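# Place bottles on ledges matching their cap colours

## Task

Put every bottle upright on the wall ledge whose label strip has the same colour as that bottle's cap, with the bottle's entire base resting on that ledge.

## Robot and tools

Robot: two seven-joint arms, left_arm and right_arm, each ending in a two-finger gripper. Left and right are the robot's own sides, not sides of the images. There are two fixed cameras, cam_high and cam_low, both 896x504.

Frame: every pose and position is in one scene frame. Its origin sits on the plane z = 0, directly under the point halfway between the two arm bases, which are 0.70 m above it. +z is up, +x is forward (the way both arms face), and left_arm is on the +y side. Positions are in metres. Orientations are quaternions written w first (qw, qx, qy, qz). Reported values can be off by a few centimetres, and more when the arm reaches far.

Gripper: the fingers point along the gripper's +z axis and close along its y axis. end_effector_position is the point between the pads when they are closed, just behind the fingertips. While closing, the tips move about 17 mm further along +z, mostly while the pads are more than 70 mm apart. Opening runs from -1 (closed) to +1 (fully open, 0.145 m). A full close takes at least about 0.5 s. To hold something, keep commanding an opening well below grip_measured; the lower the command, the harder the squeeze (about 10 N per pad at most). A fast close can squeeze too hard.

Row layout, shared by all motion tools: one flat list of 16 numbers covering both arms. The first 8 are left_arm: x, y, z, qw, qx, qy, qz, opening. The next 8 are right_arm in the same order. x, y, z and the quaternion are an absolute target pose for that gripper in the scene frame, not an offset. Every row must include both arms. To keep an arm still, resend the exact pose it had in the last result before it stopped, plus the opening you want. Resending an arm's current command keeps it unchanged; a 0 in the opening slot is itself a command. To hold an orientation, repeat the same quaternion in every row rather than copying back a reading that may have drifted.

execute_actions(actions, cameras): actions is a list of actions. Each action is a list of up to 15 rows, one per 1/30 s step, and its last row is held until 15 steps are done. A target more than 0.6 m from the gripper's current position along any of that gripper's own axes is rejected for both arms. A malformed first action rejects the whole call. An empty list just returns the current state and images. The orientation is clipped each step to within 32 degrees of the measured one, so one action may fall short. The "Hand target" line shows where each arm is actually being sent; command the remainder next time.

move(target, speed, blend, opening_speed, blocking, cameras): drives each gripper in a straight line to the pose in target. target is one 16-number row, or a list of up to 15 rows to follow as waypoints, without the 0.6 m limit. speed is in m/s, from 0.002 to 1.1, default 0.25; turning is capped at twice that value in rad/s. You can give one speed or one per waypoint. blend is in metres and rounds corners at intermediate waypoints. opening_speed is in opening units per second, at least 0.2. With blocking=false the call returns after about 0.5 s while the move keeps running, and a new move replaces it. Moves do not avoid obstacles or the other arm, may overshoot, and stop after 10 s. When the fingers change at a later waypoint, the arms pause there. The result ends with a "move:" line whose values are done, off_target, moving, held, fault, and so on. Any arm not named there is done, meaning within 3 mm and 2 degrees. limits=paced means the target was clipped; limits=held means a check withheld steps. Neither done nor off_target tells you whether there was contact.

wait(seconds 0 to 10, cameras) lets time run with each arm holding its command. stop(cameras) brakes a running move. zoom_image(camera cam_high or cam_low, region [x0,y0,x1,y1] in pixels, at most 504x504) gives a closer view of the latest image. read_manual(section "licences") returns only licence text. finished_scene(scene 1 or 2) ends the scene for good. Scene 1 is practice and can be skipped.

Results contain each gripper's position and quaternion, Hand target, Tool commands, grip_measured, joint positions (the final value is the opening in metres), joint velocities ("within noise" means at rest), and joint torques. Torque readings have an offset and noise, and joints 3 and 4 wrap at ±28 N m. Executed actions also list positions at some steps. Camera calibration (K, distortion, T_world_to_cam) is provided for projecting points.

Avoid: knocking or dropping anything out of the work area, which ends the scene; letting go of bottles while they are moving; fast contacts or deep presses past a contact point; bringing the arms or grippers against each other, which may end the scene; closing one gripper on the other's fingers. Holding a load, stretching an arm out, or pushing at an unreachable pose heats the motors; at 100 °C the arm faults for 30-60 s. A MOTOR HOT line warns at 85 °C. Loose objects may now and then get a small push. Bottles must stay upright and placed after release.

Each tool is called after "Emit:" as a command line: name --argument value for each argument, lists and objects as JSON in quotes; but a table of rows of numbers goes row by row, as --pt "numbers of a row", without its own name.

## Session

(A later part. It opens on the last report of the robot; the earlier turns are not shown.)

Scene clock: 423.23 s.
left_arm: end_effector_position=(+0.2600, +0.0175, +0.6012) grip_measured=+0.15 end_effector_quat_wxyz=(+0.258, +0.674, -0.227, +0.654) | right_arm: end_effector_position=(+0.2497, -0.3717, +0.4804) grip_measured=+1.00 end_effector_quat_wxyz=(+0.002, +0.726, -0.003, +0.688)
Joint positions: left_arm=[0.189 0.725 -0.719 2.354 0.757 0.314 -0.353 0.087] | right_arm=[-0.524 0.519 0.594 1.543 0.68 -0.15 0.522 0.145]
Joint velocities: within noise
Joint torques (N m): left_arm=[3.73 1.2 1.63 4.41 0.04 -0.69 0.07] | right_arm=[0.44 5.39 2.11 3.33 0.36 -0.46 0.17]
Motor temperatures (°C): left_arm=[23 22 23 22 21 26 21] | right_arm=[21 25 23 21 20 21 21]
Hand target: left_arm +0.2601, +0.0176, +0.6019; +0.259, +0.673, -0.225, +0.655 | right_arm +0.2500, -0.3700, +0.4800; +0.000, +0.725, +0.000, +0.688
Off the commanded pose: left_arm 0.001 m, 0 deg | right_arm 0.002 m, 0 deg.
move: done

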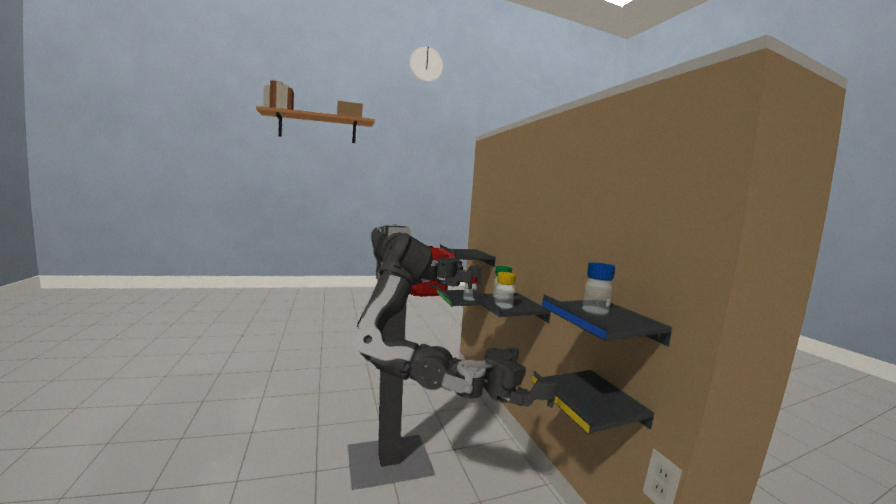

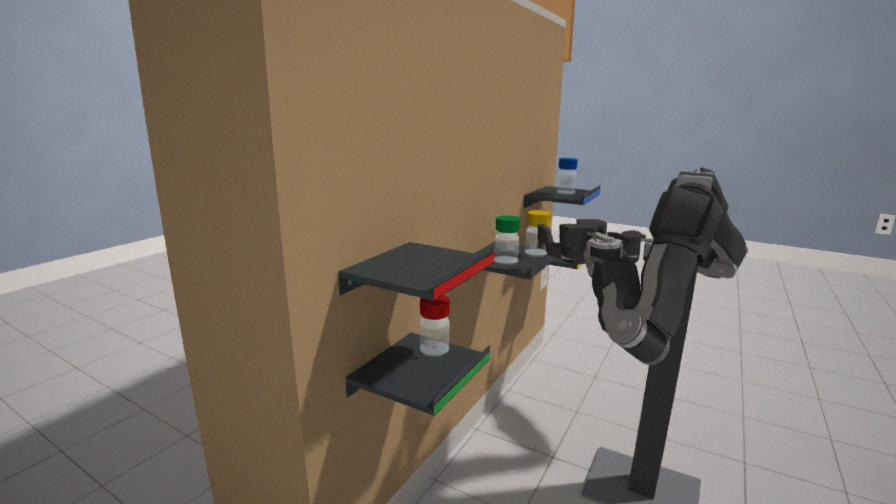

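Emit:
move --pt "0.25 0.17 0.54 0 0.7254 0 0.6883 1 0.28 -0.24 0.55 -0.1 0.718 0.105 0.681 1" --pt "0.27 0.30 0.50 0 0.7254 0 0.6883 1 0.27 -0.16 0.605 -0.2354 0.6817 0.2481 0.6468 1" --pt "0.29 0.338 0.495 0 0.7254 0 0.6883 1 0.265 -0.108 0.605 -0.2354 0.6817 0.2481 0.6468 1" --speed 0.13 --blend 0.02

Emit:
zoom_image --camera "cam_high" --region '[440, 210, 560, 320]'

Emit:
zoom_image --camera "cam_low" --region '[480, 150, 610, 290]'

Emit:
zoom_image --camera "cam_low" --region '[380, 260, 530, 400]'

Scene clock: 450.50 s.
left_arm: end_effector_position=(+0.2905, +0.3390, +0.4968) grip_measured=+1.00 end_effector_quat_wxyz=(-0.002, +0.723, +0.001, +0.691) | right_arm: end_effector_position=(+0.2642, -0.1073, +0.6061) grip_measured=+1.00 end_effector_quat_wxyz=(-0.238, +0.679, +0.249, +0.648)
Joint positions: left_arm=[-0.617 1.112 0.034 1.653 1.077 -0.503 -0.073 0.145] | right_arm=[-0.262 0.714 0.103 2.326 0.766 0.414 0.275 0.145]
Joint velocities: within noise
Joint torques (N m): left_arm=[2.39 5.71 1.87 2.35 0.15 -0.58 0.24] | right_arm=[2.04 3.02 1.72 2.67 0.24 -0.26 -0.14]
Motor temperatures (°C): left_arm=[22 22 23 23 21 26 21] | right_arm=[21 25 23 21 20 20 21]
Hand target: left_arm +0.2900, +0.3381, +0.4950; +0.000, +0.725, +0.000, +0.688 | right_arm +0.2650, -0.1080, +0.6050; -0.235, +0.682, +0.248, +0.647
Off the commanded pose: left_arm 0.002 m, 0 deg | right_arm 0.002 m, 0 deg.
move: done

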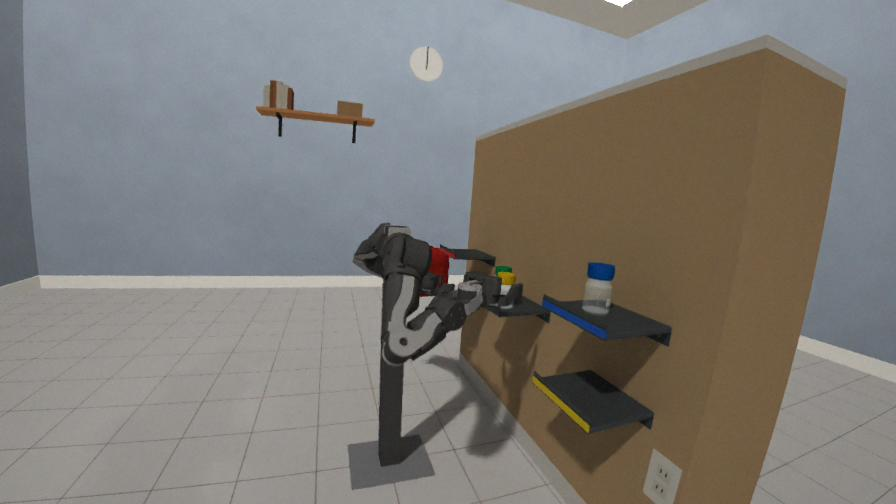

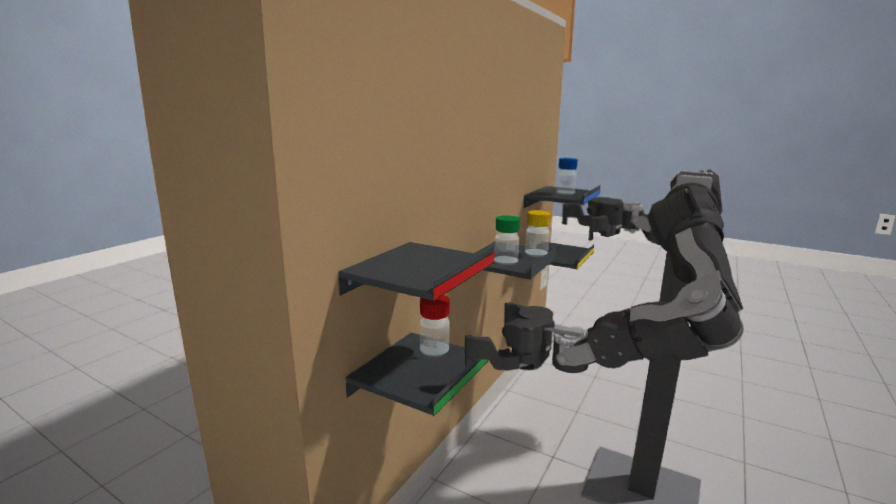

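Scaled by 4.200 from the camera's 896x504 image, which has a finer 1280x720 frame.

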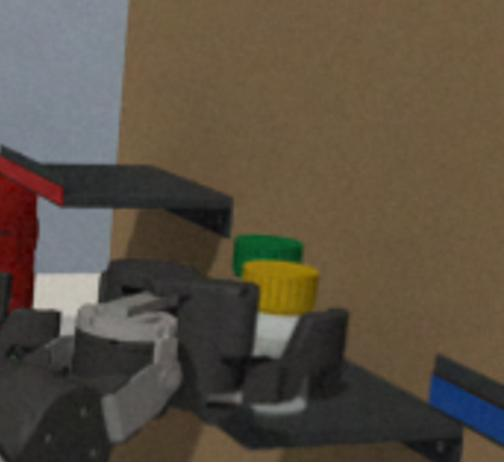

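Scaled by 3.600 from the camera's 896x504 image, which has a finer 1280x720 frame.

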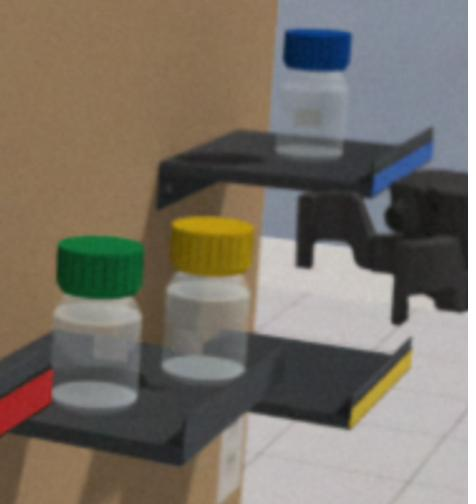

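Scaled by 3.360 from the camera's 896x504 image, which has a finer 1280x720 frame.

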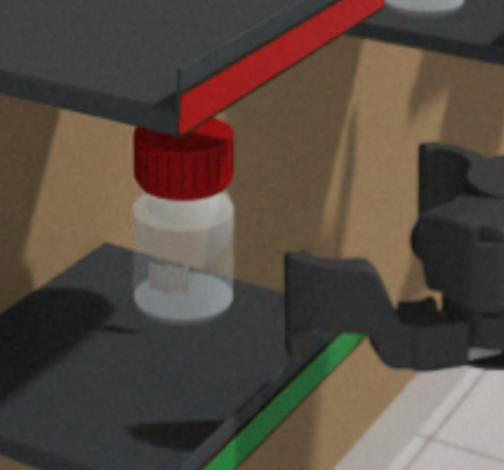

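Emit:
move --pt "0.35 0.338 0.500 0 0.7254 0 0.6883 1 0.302 -0.075 0.60 -0.2354 0.6817 0.2481 0.6468 1" --pt "0.385 0.338 0.499 0 0.7254 0 0.6883 1 0.330 -0.0515 0.597 -0.2354 0.6817 0.2481 0.6468 1" --speed 0.08

Emit:
zoom_image --camera "cam_high" --region '[440, 210, 560, 320]'

Emit:
zoom_image --camera "cam_low" --region '[480, 150, 610, 290]'

Emit:
zoom_image --camera "cam_low" --region '[380, 260, 530, 400]'

Scene clock: 485.07 s.
left_arm: end_effector_position=(+0.3856, +0.3390, +0.5027) grip_measured=+1.00 end_effector_quat_wxyz=(-0.002, +0.722, +0.002, +0.692) | right_arm: end_effector_position=(+0.3296, -0.0513, +0.5990) grip_measured=+1.00 end_effector_quat_wxyz=(-0.238, +0.679, +0.249, +0.649)
Joint positions: left_arm=[0.139 0.983 -0.378 1.32 1.031 -0.27 0.003 0.145] | right_arm=[0.222 0.505 -0.33 2.062 0.612 0.513 0.14 0.145]
Joint velocities: within noise
Joint torques (N m): left_arm=[5.45 6 1.88 2.13 0.12 -0.53 0.23] | right_arm=[3.76 1.46 1.59 2.91 0.12 -0.31 -0.13]
Motor temperatures (°C): left_arm=[22 24 24 22 21 25 21] | right_arm=[21 25 23 20 20 20 21]
Hand target: left_arm +0.3850, +0.3380, +0.4990; +0.000, +0.725, +0.000, +0.688 | right_arm +0.3300, -0.0515, +0.5970; -0.235, +0.682, +0.248, +0.647
Off the commanded pose: left_arm 0.004 m, 1 deg | right_arm 0.002 m, 1 deg.
move: off_target (left_arm)

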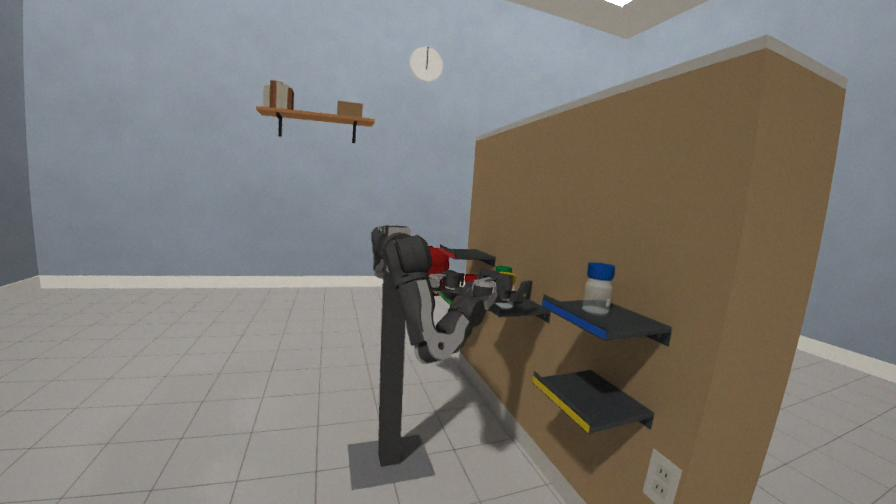

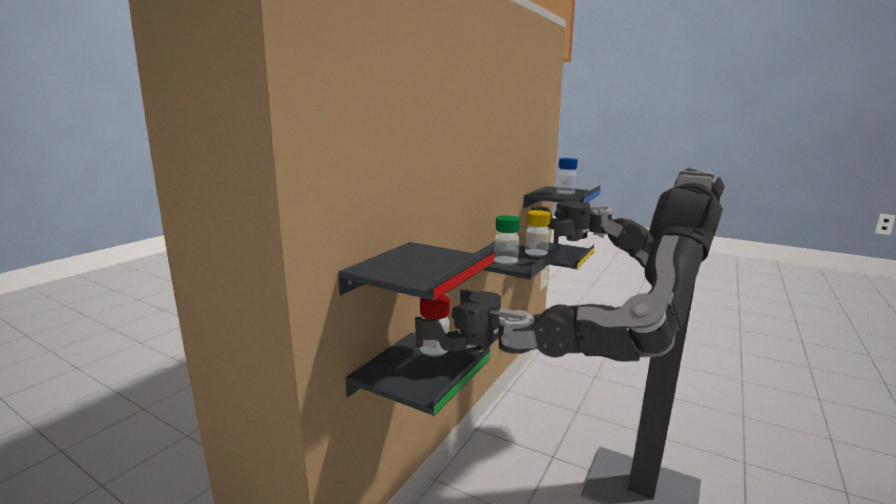

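Scaled by 4.200 from the camera's 896x504 image, which has a finer 1280x720 frame.

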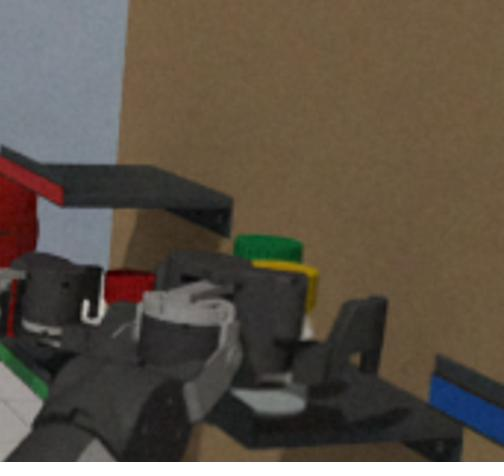

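Scaled by 3.600 from the camera's 896x504 image, which has a finer 1280x720 frame.

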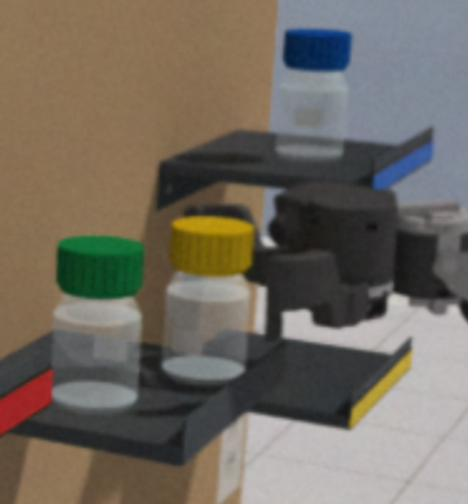

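Scaled by 3.360 from the camera's 896x504 image, which has a finer 1280x720 frame.

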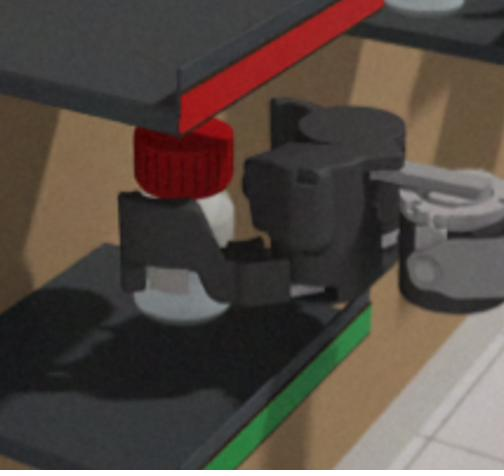

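Emit:
move --pt "0.392 0.3385 0.498 0 0.7254 0 0.6883 1 0.331 -0.0515 0.597 -0.2354 0.6817 0.2481 0.6468 1" --pt "0.392 0.3385 0.498 0 0.7254 0 0.6883 -0.5 0.331 -0.0515 0.597 -0.2354 0.6817 0.2481 0.6468 -0.5" --speed 0.05 --opening_speed 0.6

Emit:
zoom_image --camera "cam_high" --region '[440, 210, 560, 320]'

Emit:
zoom_image --camera "cam_low" --region '[480, 150, 610, 290]'

Emit:
zoom_image --camera "cam_low" --region '[380, 260, 530, 400]'

Scene clock: 507.13 s.
left_arm: end_effector_position=(+0.3921, +0.3404, +0.5012) grip_measured=-0.28 end_effector_quat_wxyz=(-0.003, +0.723, +0.001, +0.691) | right_arm: end_effector_position=(+0.3305, -0.0516, +0.5984) grip_measured=-0.24 end_effector_quat_wxyz=(-0.237, +0.680, +0.248, +0.648)
Joint positions: left_arm=[0.187 0.968 -0.406 1.279 1.025 -0.263 0.017 0.055] | right_arm=[0.224 0.504 -0.33 2.058 0.611 0.514 0.14 0.058]
Joint velocities: within noise
Joint torques (N m): left_arm=[6.18 5.42 1.87 2.39 0.13 -0.56 0.21] | right_arm=[4.26 1.36 1.47 2.74 0.14 -0.34 -0.08]
Motor temperatures (°C): left_arm=[23 24 24 22 21 25 21] | right_arm=[21 24 23 20 20 20 21]
Hand target: left_arm +0.3920, +0.3384, +0.4982; +0.000, +0.725, +0.000, +0.688 | right_arm +0.3310, -0.0515, +0.5970; -0.235, +0.682, +0.248, +0.647
Off the commanded pose: left_arm 0.004 m, 1 deg | right_arm 0.001 m, 0 deg.
move: off_target (left_arm); target 2's new opening was sent with left_arm's hand 0.004 m and 1 deg from that target

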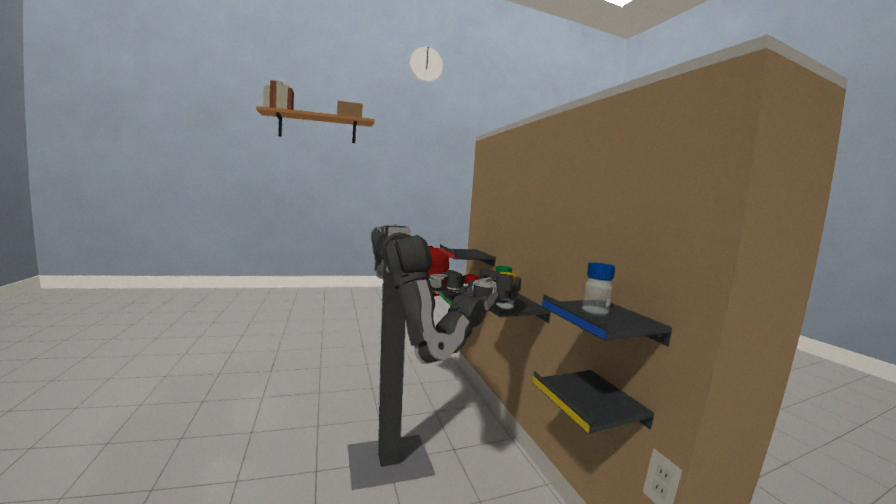

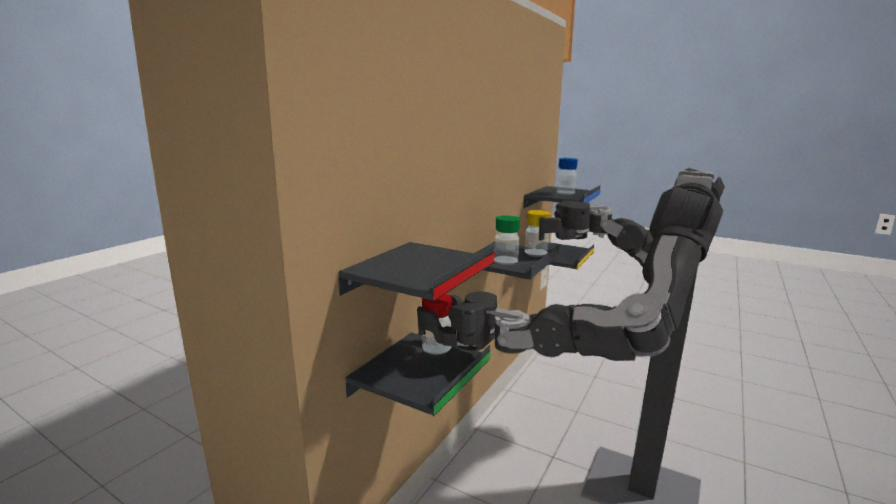

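Scaled by 4.200 from the camera's 896x504 image, which has a finer 1280x720 frame.

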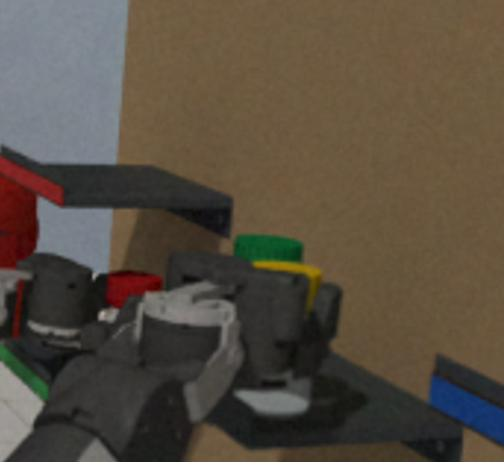

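Scaled by 3.600 from the camera's 896x504 image, which has a finer 1280x720 frame.

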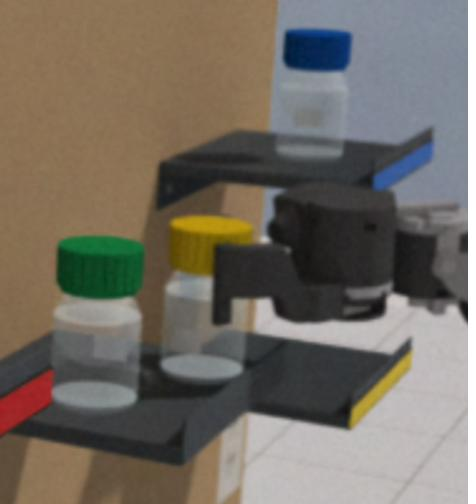

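Scaled by 3.360 from the camera's 896x504 image, which has a finer 1280x720 frame.

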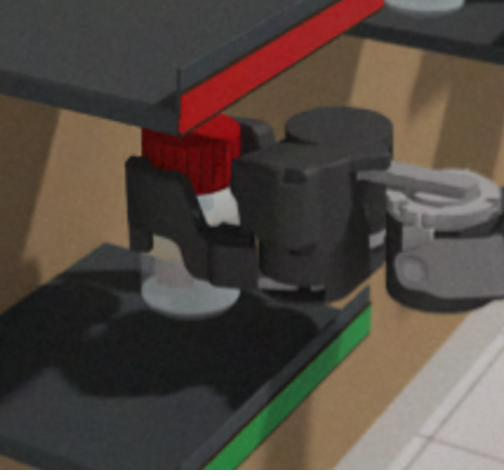

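Emit:
move --pt "0.392 0.3385 0.497 0 0.7254 0 0.6883 0.1 0.331 -0.0515 0.597 -0.2354 0.6817 0.2481 0.6468 -0.5" --pt "0.397 0.3385 0.492 0 0.7254 0 0.6883 0.1 0.331 -0.0515 0.645 -0.2354 0.6817 0.2481 0.6468 -0.5" --pt "0.397 0.3385 0.492 0 0.7254 0 0.6883 -0.5 0.331 -0.0515 0.645 -0.2354 0.6817 0.2481 0.6468 -0.5" --speed 0.08 --opening_speed 0.6

Emit:
zoom_image --camera "cam_low" --region '[480, 150, 610, 290]'

Emit:
zoom_image --camera "cam_low" --region '[380, 260, 530, 400]'

Scene clock: 524.60 s.
left_arm: end_effector_position=(+0.3970, +0.3405, +0.4947) grip_measured=-0.34 end_effector_quat_wxyz=(-0.003, +0.724, +0.001, +0.690) | right_arm: end_effector_position=(+0.3305, -0.0503, +0.6430) grip_measured=-0.24 end_effector_quat_wxyz=(-0.236, +0.684, +0.251, +0.643)
Joint positions: left_arm=[0.222 0.937 -0.423 1.228 1.008 -0.266 0.037 0.05] | right_arm=[0.372 0.45 -0.267 2.132 0.689 0.772 0.102 0.058]
Joint velocities: within noise
Joint torques (N m): left_arm=[6.4 5.13 1.91 2.24 0.11 -0.69 0.22] | right_arm=[4.23 0.62 3.04 3.06 0.18 -0.54 -0.08]
Motor temperatures (°C): left_arm=[23 24 24 21 21 25 21] | right_arm=[22 24 23 20 20 20 21]
Hand target: left_arm +0.3970, +0.3385, +0.4921; +0.000, +0.725, +0.000, +0.688 | right_arm +0.3310, -0.0515, +0.6450; -0.235, +0.682, +0.248, +0.647
Off the commanded pose: left_arm 0.003 m, 0 deg | right_arm 0.002 m, 1 deg.
move: done

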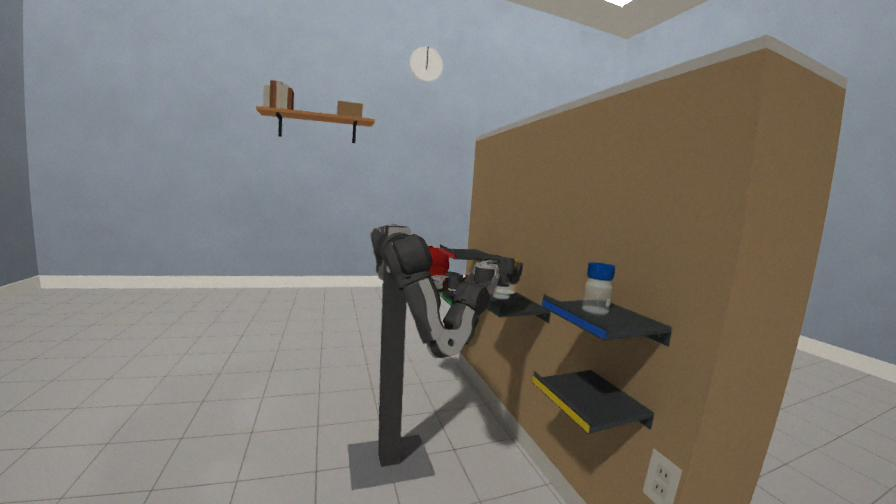

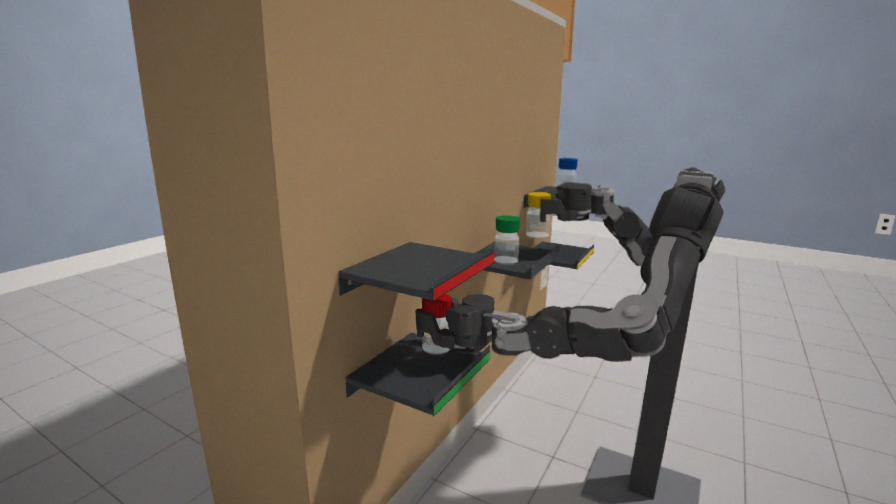

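Scaled by 3.600 from the camera's 896x504 image, which has a finer 1280x720 frame.

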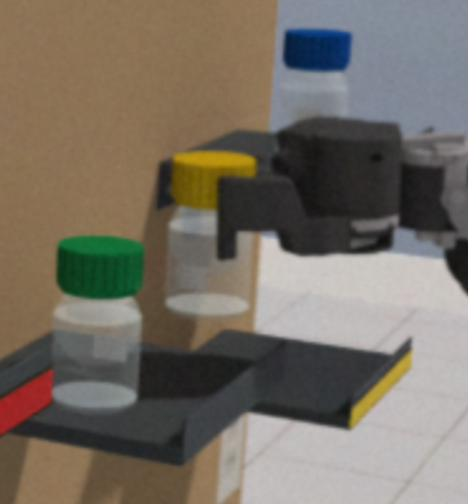

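Scaled by 3.360 from the camera's 896x504 image, which has a finer 1280x720 frame.

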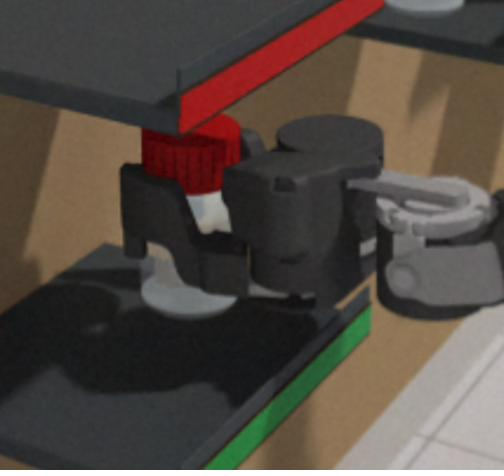

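Emit:
move --pt "0.397 0.3385 0.492 0 0.7254 0 0.6883 0.15 0.331 -0.0515 0.648 -0.2354 0.6817 0.2481 0.6468 -0.5" --pt "0.384 0.3385 0.493 0 0.7254 0 0.6883 0.15 0.345 -0.195 0.63 -0.0898 0.7192 0.0947 0.6824 -0.5" --pt "0.384 0.3385 0.493 0 0.7254 0 0.6883 -0.5 0.345 -0.195 0.63 -0.0898 0.7192 0.0947 0.6824 -0.5" --speed 0.12 --opening_speed 0.6

Emit:
zoom_image --camera "cam_low" --region '[480, 150, 610, 290]'

Emit:
zoom_image --camera "cam_low" --region '[380, 260, 530, 400]'

Emit:
zoom_image --camera "cam_high" --region '[420, 210, 580, 370]'

Scene clock: 542.30 s.
left_arm: end_effector_position=(+0.3846, +0.3382, +0.4931) grip_measured=-0.24 end_effector_quat_wxyz=(+0.001, +0.725, -0.001, +0.688) | right_arm: end_effector_position=(+0.3449, -0.1941, +0.6270) grip_measured=-0.24 end_effector_quat_wxyz=(-0.091, +0.724, +0.095, +0.677)
Joint positions: left_arm=[0.146 0.972 -0.404 1.291 1.03 -0.289 0.017 0.058] | right_arm=[0.093 0.533 0.18 2.119 0.642 0.713 0.099 0.058]
Joint velocities: within noise
Joint torques (N m): left_arm=[4.84 6.84 2.97 3.51 0.19 -0.7 0.02] | right_arm=[3.65 3.26 2.77 3.06 0.12 -0.81 0.09]
Motor temperatures (°C): left_arm=[24 24 24 22 21 25 21] | right_arm=[22 24 23 20 20 21 21]
Hand target: left_arm +0.3840, +0.3386, +0.4931; +0.000, +0.725, +0.000, +0.688 | right_arm +0.3450, -0.1949, +0.6300; -0.090, +0.719, +0.095, +0.682
Off the commanded pose: left_arm 0.001 m, 0 deg | right_arm 0.003 m, 1 deg.
move: done

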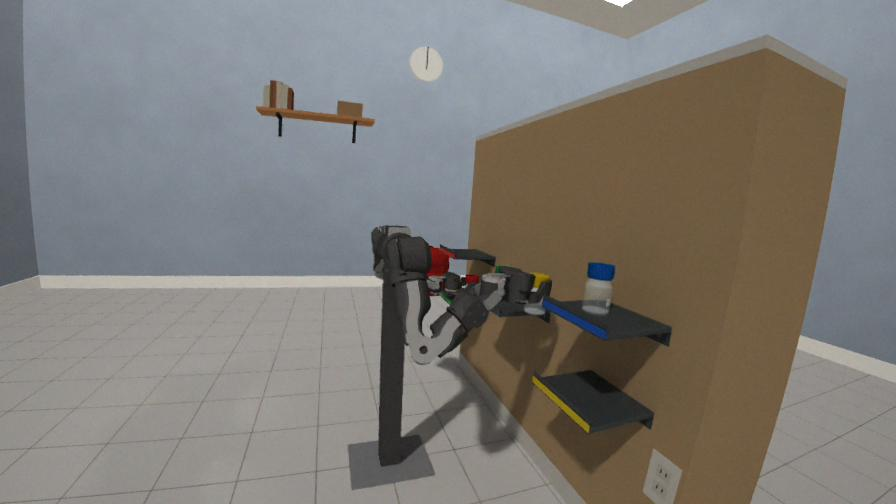

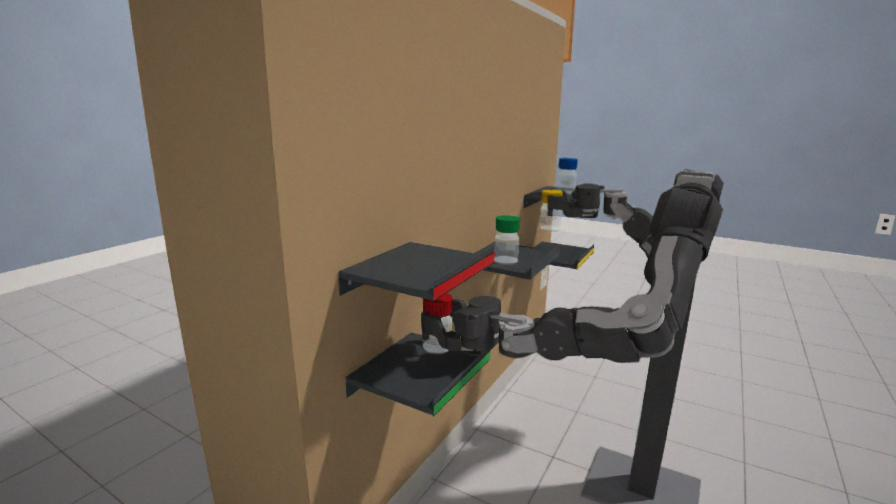

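Scaled by 3.600 from the camera's 896x504 image, which has a finer 1280x720 frame.

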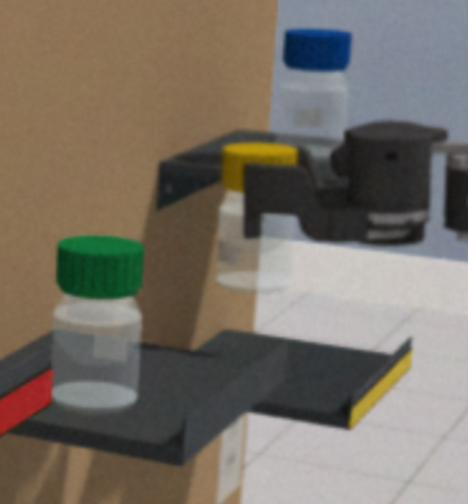

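Scaled by 3.360 from the camera's 896x504 image, which has a finer 1280x720 frame.

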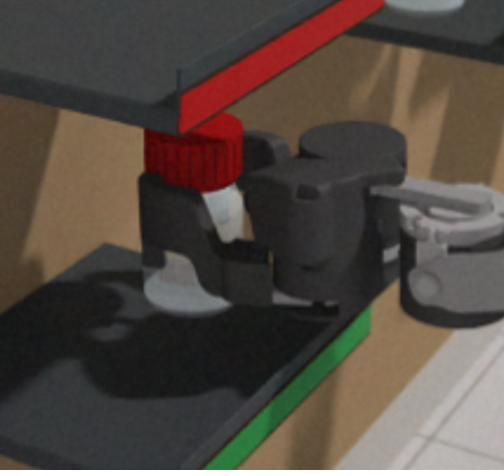

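Scaled by 3.150 from the camera's 896x504 image, which has a finer 1280x720 frame.

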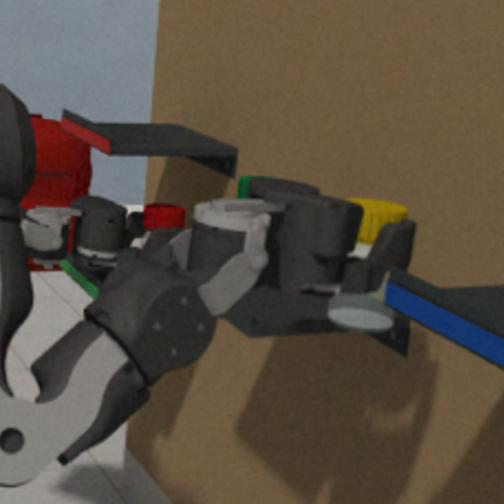

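Emit:
move --pt "0.384 0.3385 0.538 0 0.7254 0 0.6883 -0.5 0.36 -0.20 0.548 0 0.7254 0 0.6883 -0.5" --pt "0.380 0.195 0.54 0 0.7254 0 0.6883 -0.5 0.366 -0.29 0.546 0 0.7254 0 0.6883 -0.5" --pt "0.370 0.195 0.65 0 0.7254 0 0.6883 -0.5 0.366 -0.375 0.546 0 0.7254 0 0.6883 -0.5" --pt "0.365 0.198 0.745 0 0.7254 0 0.6883 -0.5 0.366 -0.375 0.546 0 0.7254 0 0.6883 -0.5" --speed 0.12 --blend '[0.01,0.02,0.02,0]'

Emit:
zoom_image --camera "cam_high" --region '[520, 270, 680, 430]'

Emit:
zoom_image --camera "cam_low" --region '[500, 160, 620, 280]'

Emit:
zoom_image --camera "cam_low" --region '[400, 140, 560, 290]'

Emit:
zoom_image --camera "cam_high" --region '[400, 190, 540, 310]'

Scene clock: 585.67 s.
left_arm: end_effector_position=(+0.3647, +0.1970, +0.7457) grip_measured=-0.24 end_effector_quat_wxyz=(+0.003, +0.725, -0.001, +0.689) | right_arm: end_effector_position=(+0.3658, -0.3733, +0.5410) grip_measured=-0.24 end_effector_quat_wxyz=(-0.001, +0.732, +0.000, +0.681)
Joint positions: left_arm=[0.866 0.883 -0.34 2.114 1.537 0.782 -0.955 0.058] | right_arm=[0.038 0.661 0.387 1.41 0.566 0.204 0.413 0.058]
Joint velocities: within noise
Joint torques (N m): left_arm=[6.69 2.52 1.8 0.76 -0.27 -0.41 -0.06] | right_arm=[4.36 7.16 4 3.45 0.47 -0.7 0.18]
Motor temperatures (°C): left_arm=[23 26 25 22 21 26 21] | right_arm=[22 24 23 20 20 22 21]
Hand target: left_arm +0.3650, +0.1981, +0.7450; +0.000, +0.725, +0.000, +0.688 | right_arm +0.3660, -0.3749, +0.5460; +0.000, +0.725, +0.000, +0.688
Off the commanded pose: left_arm 0.001 m, 0 deg | right_arm 0.005 m, 1 deg.
move: off_target (right_arm)

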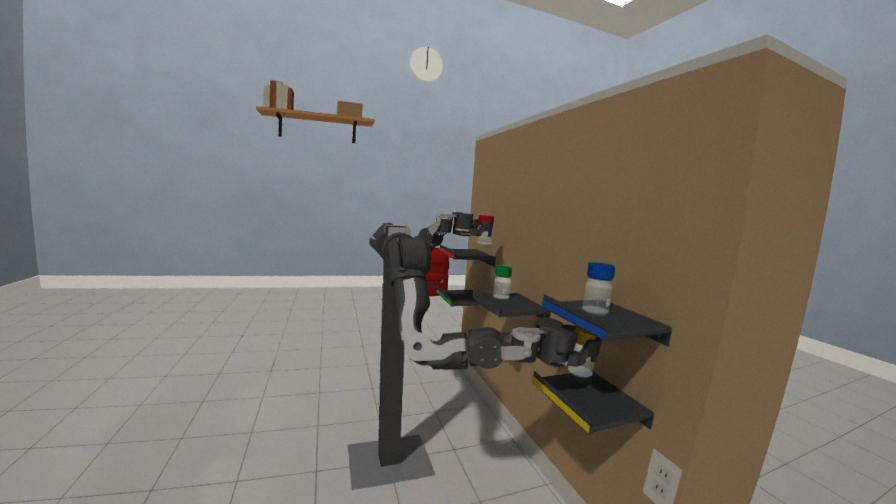

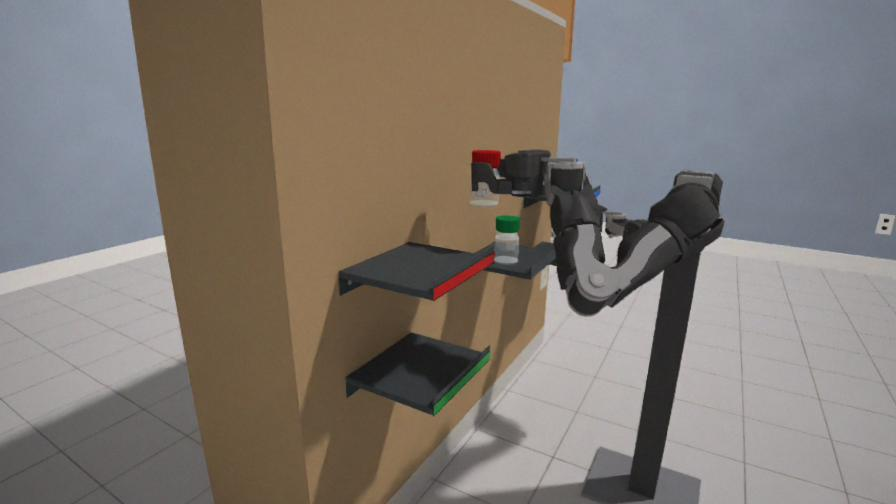

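Scaled by 3.150 from the camera's 896x504 image, which has a finer 1280x720 frame.

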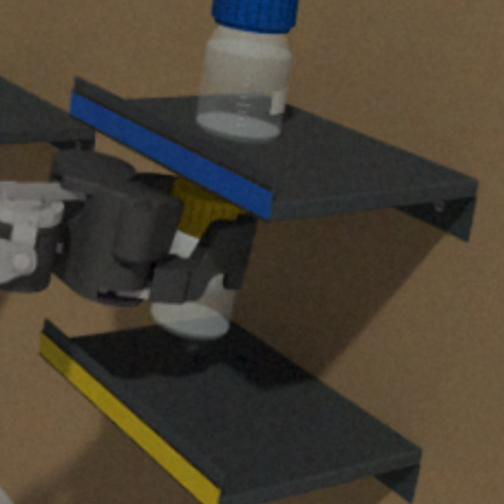

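Scaled by 4.200 from the camera's 896x504 image, which has a finer 1280x720 frame.

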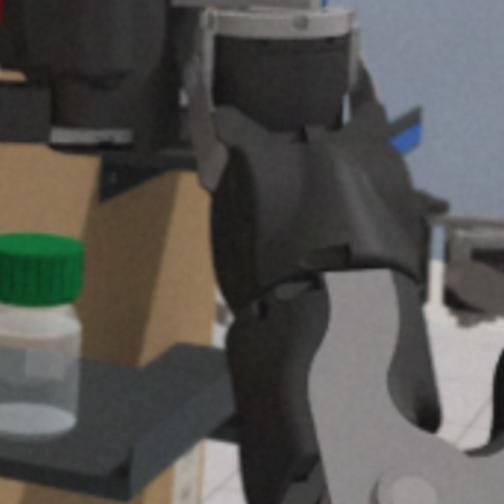

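Scaled by 3.150 from the camera's 896x504 image, which has a finer 1280x720 frame.

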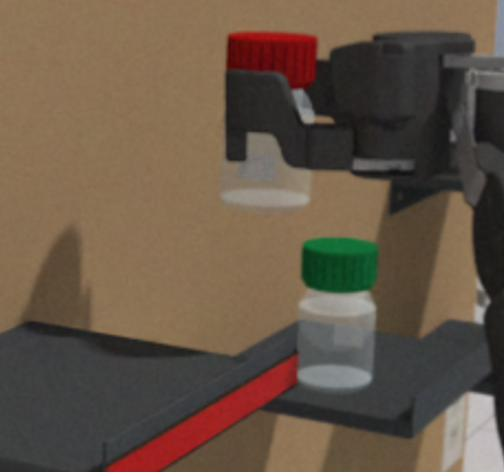

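Scaled by 3.600 from the camera's 896x504 image, which has a finer 1280x720 frame.

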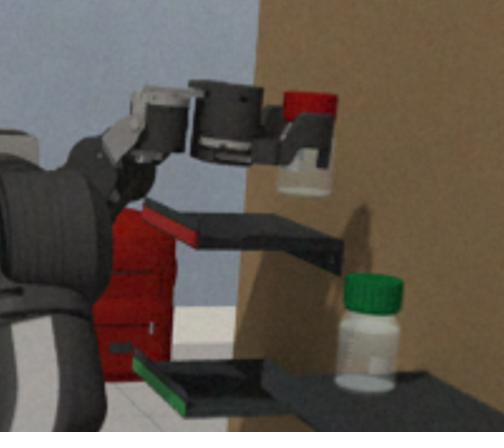

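Emit:
move --pt "0.370 0.28 0.742 0 0.7254 0 0.6883 -0.5 0.366 -0.375 0.546 0 0.7254 0 0.6883 -0.5" --pt "0.378 0.36 0.732 0 0.7254 0 0.6883 -0.5 0.366 -0.375 0.546 0 0.7254 0 0.6883 -0.5" --speed 0.12 --blend 0.02

Emit:
zoom_image --camera "cam_high" --region '[520, 270, 680, 430]'

Emit:
zoom_image --camera "cam_low" --region '[500, 160, 620, 280]'

Emit:
zoom_image --camera "cam_low" --region '[380, 140, 540, 290]'

Emit:
zoom_image --camera "cam_high" --region '[400, 190, 540, 310]'

Scene clock: 604.57 s.
left_arm: end_effector_position=(+0.3783, +0.3608, +0.7282) grip_measured=-0.24 end_effector_quat_wxyz=(-0.001, +0.731, +0.002, +0.683) | right_arm: end_effector_position=(+0.3658, -0.3733, +0.5410) grip_measured=-0.24 end_effector_quat_wxyz=(-0.001, +0.732, +0.000, +0.681)
Joint positions: left_arm=[0.388 1.329 0.041 1.615 1.348 0.506 -0.042 0.058] | right_arm=[0.038 0.661 0.387 1.41 0.566 0.204 0.413 0.058]
Joint velocities: within noise
Joint torques (N m): left_arm=[5.82 6.9 4.16 1.73 0.06 -0.95 0.22] | right_arm=[4.39 7.05 4.05 3.51 0.48 -0.71 0.17]
Motor temperatures (°C): left_arm=[24 24 25 22 21 25 21] | right_arm=[22 25 23 21 20 22 21]
Hand target: left_arm +0.3779, +0.3600, +0.7320; +0.000, +0.725, +0.000, +0.688 | right_arm +0.3660, -0.3749, +0.5460; +0.000, +0.725, +0.000, +0.688
Off the commanded pose: left_arm 0.004 m, 1 deg | right_arm 0.005 m, 1 deg.
move: off_target (left_arm, right_arm)

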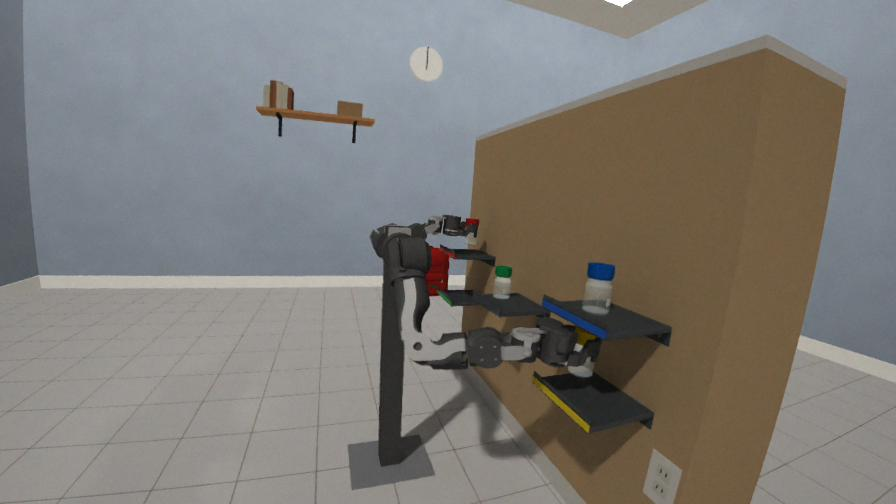

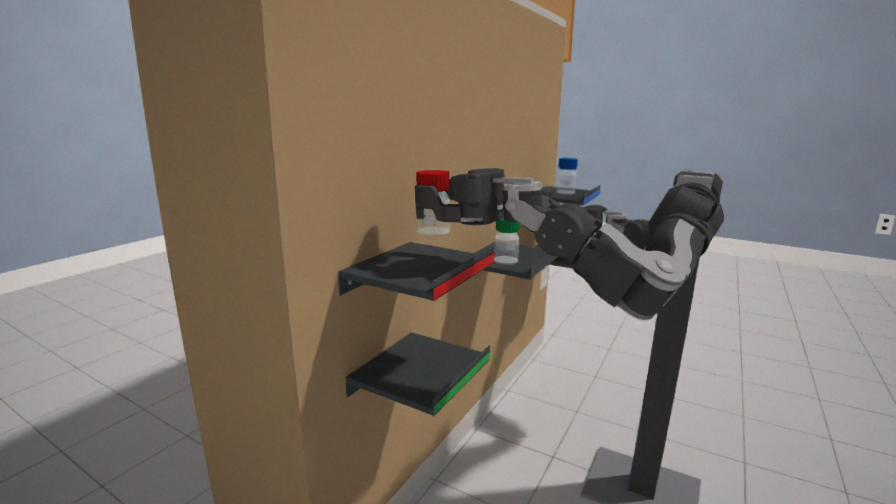

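Scaled by 3.150 from the camera's 896x504 image, which has a finer 1280x720 frame.

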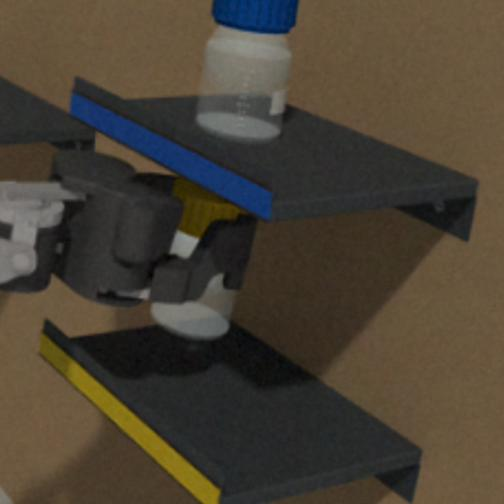

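Scaled by 4.200 from the camera's 896x504 image, which has a finer 1280x720 frame.

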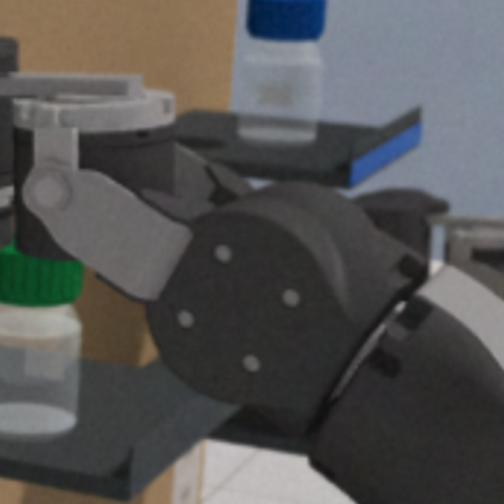

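Scaled by 3.150 from the camera's 896x504 image, which has a finer 1280x720 frame.

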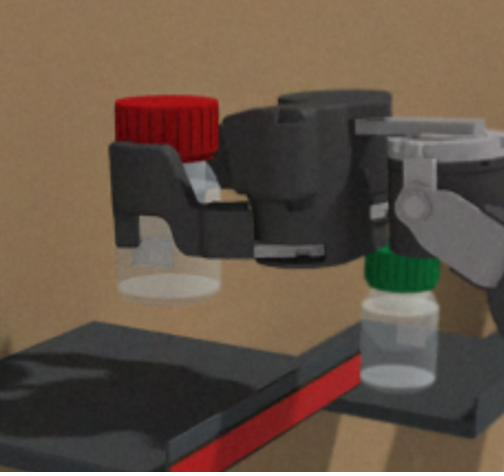

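Scaled by 3.600 from the camera's 896x504 image, which has a finer 1280x720 frame.

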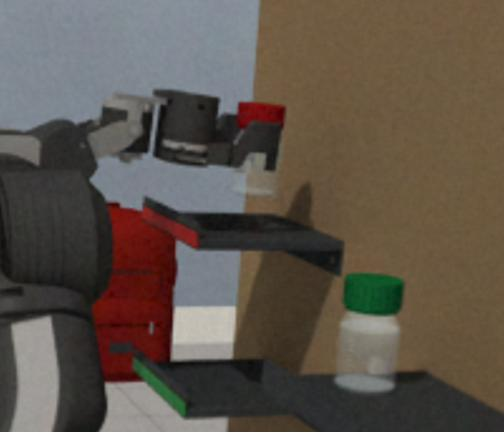

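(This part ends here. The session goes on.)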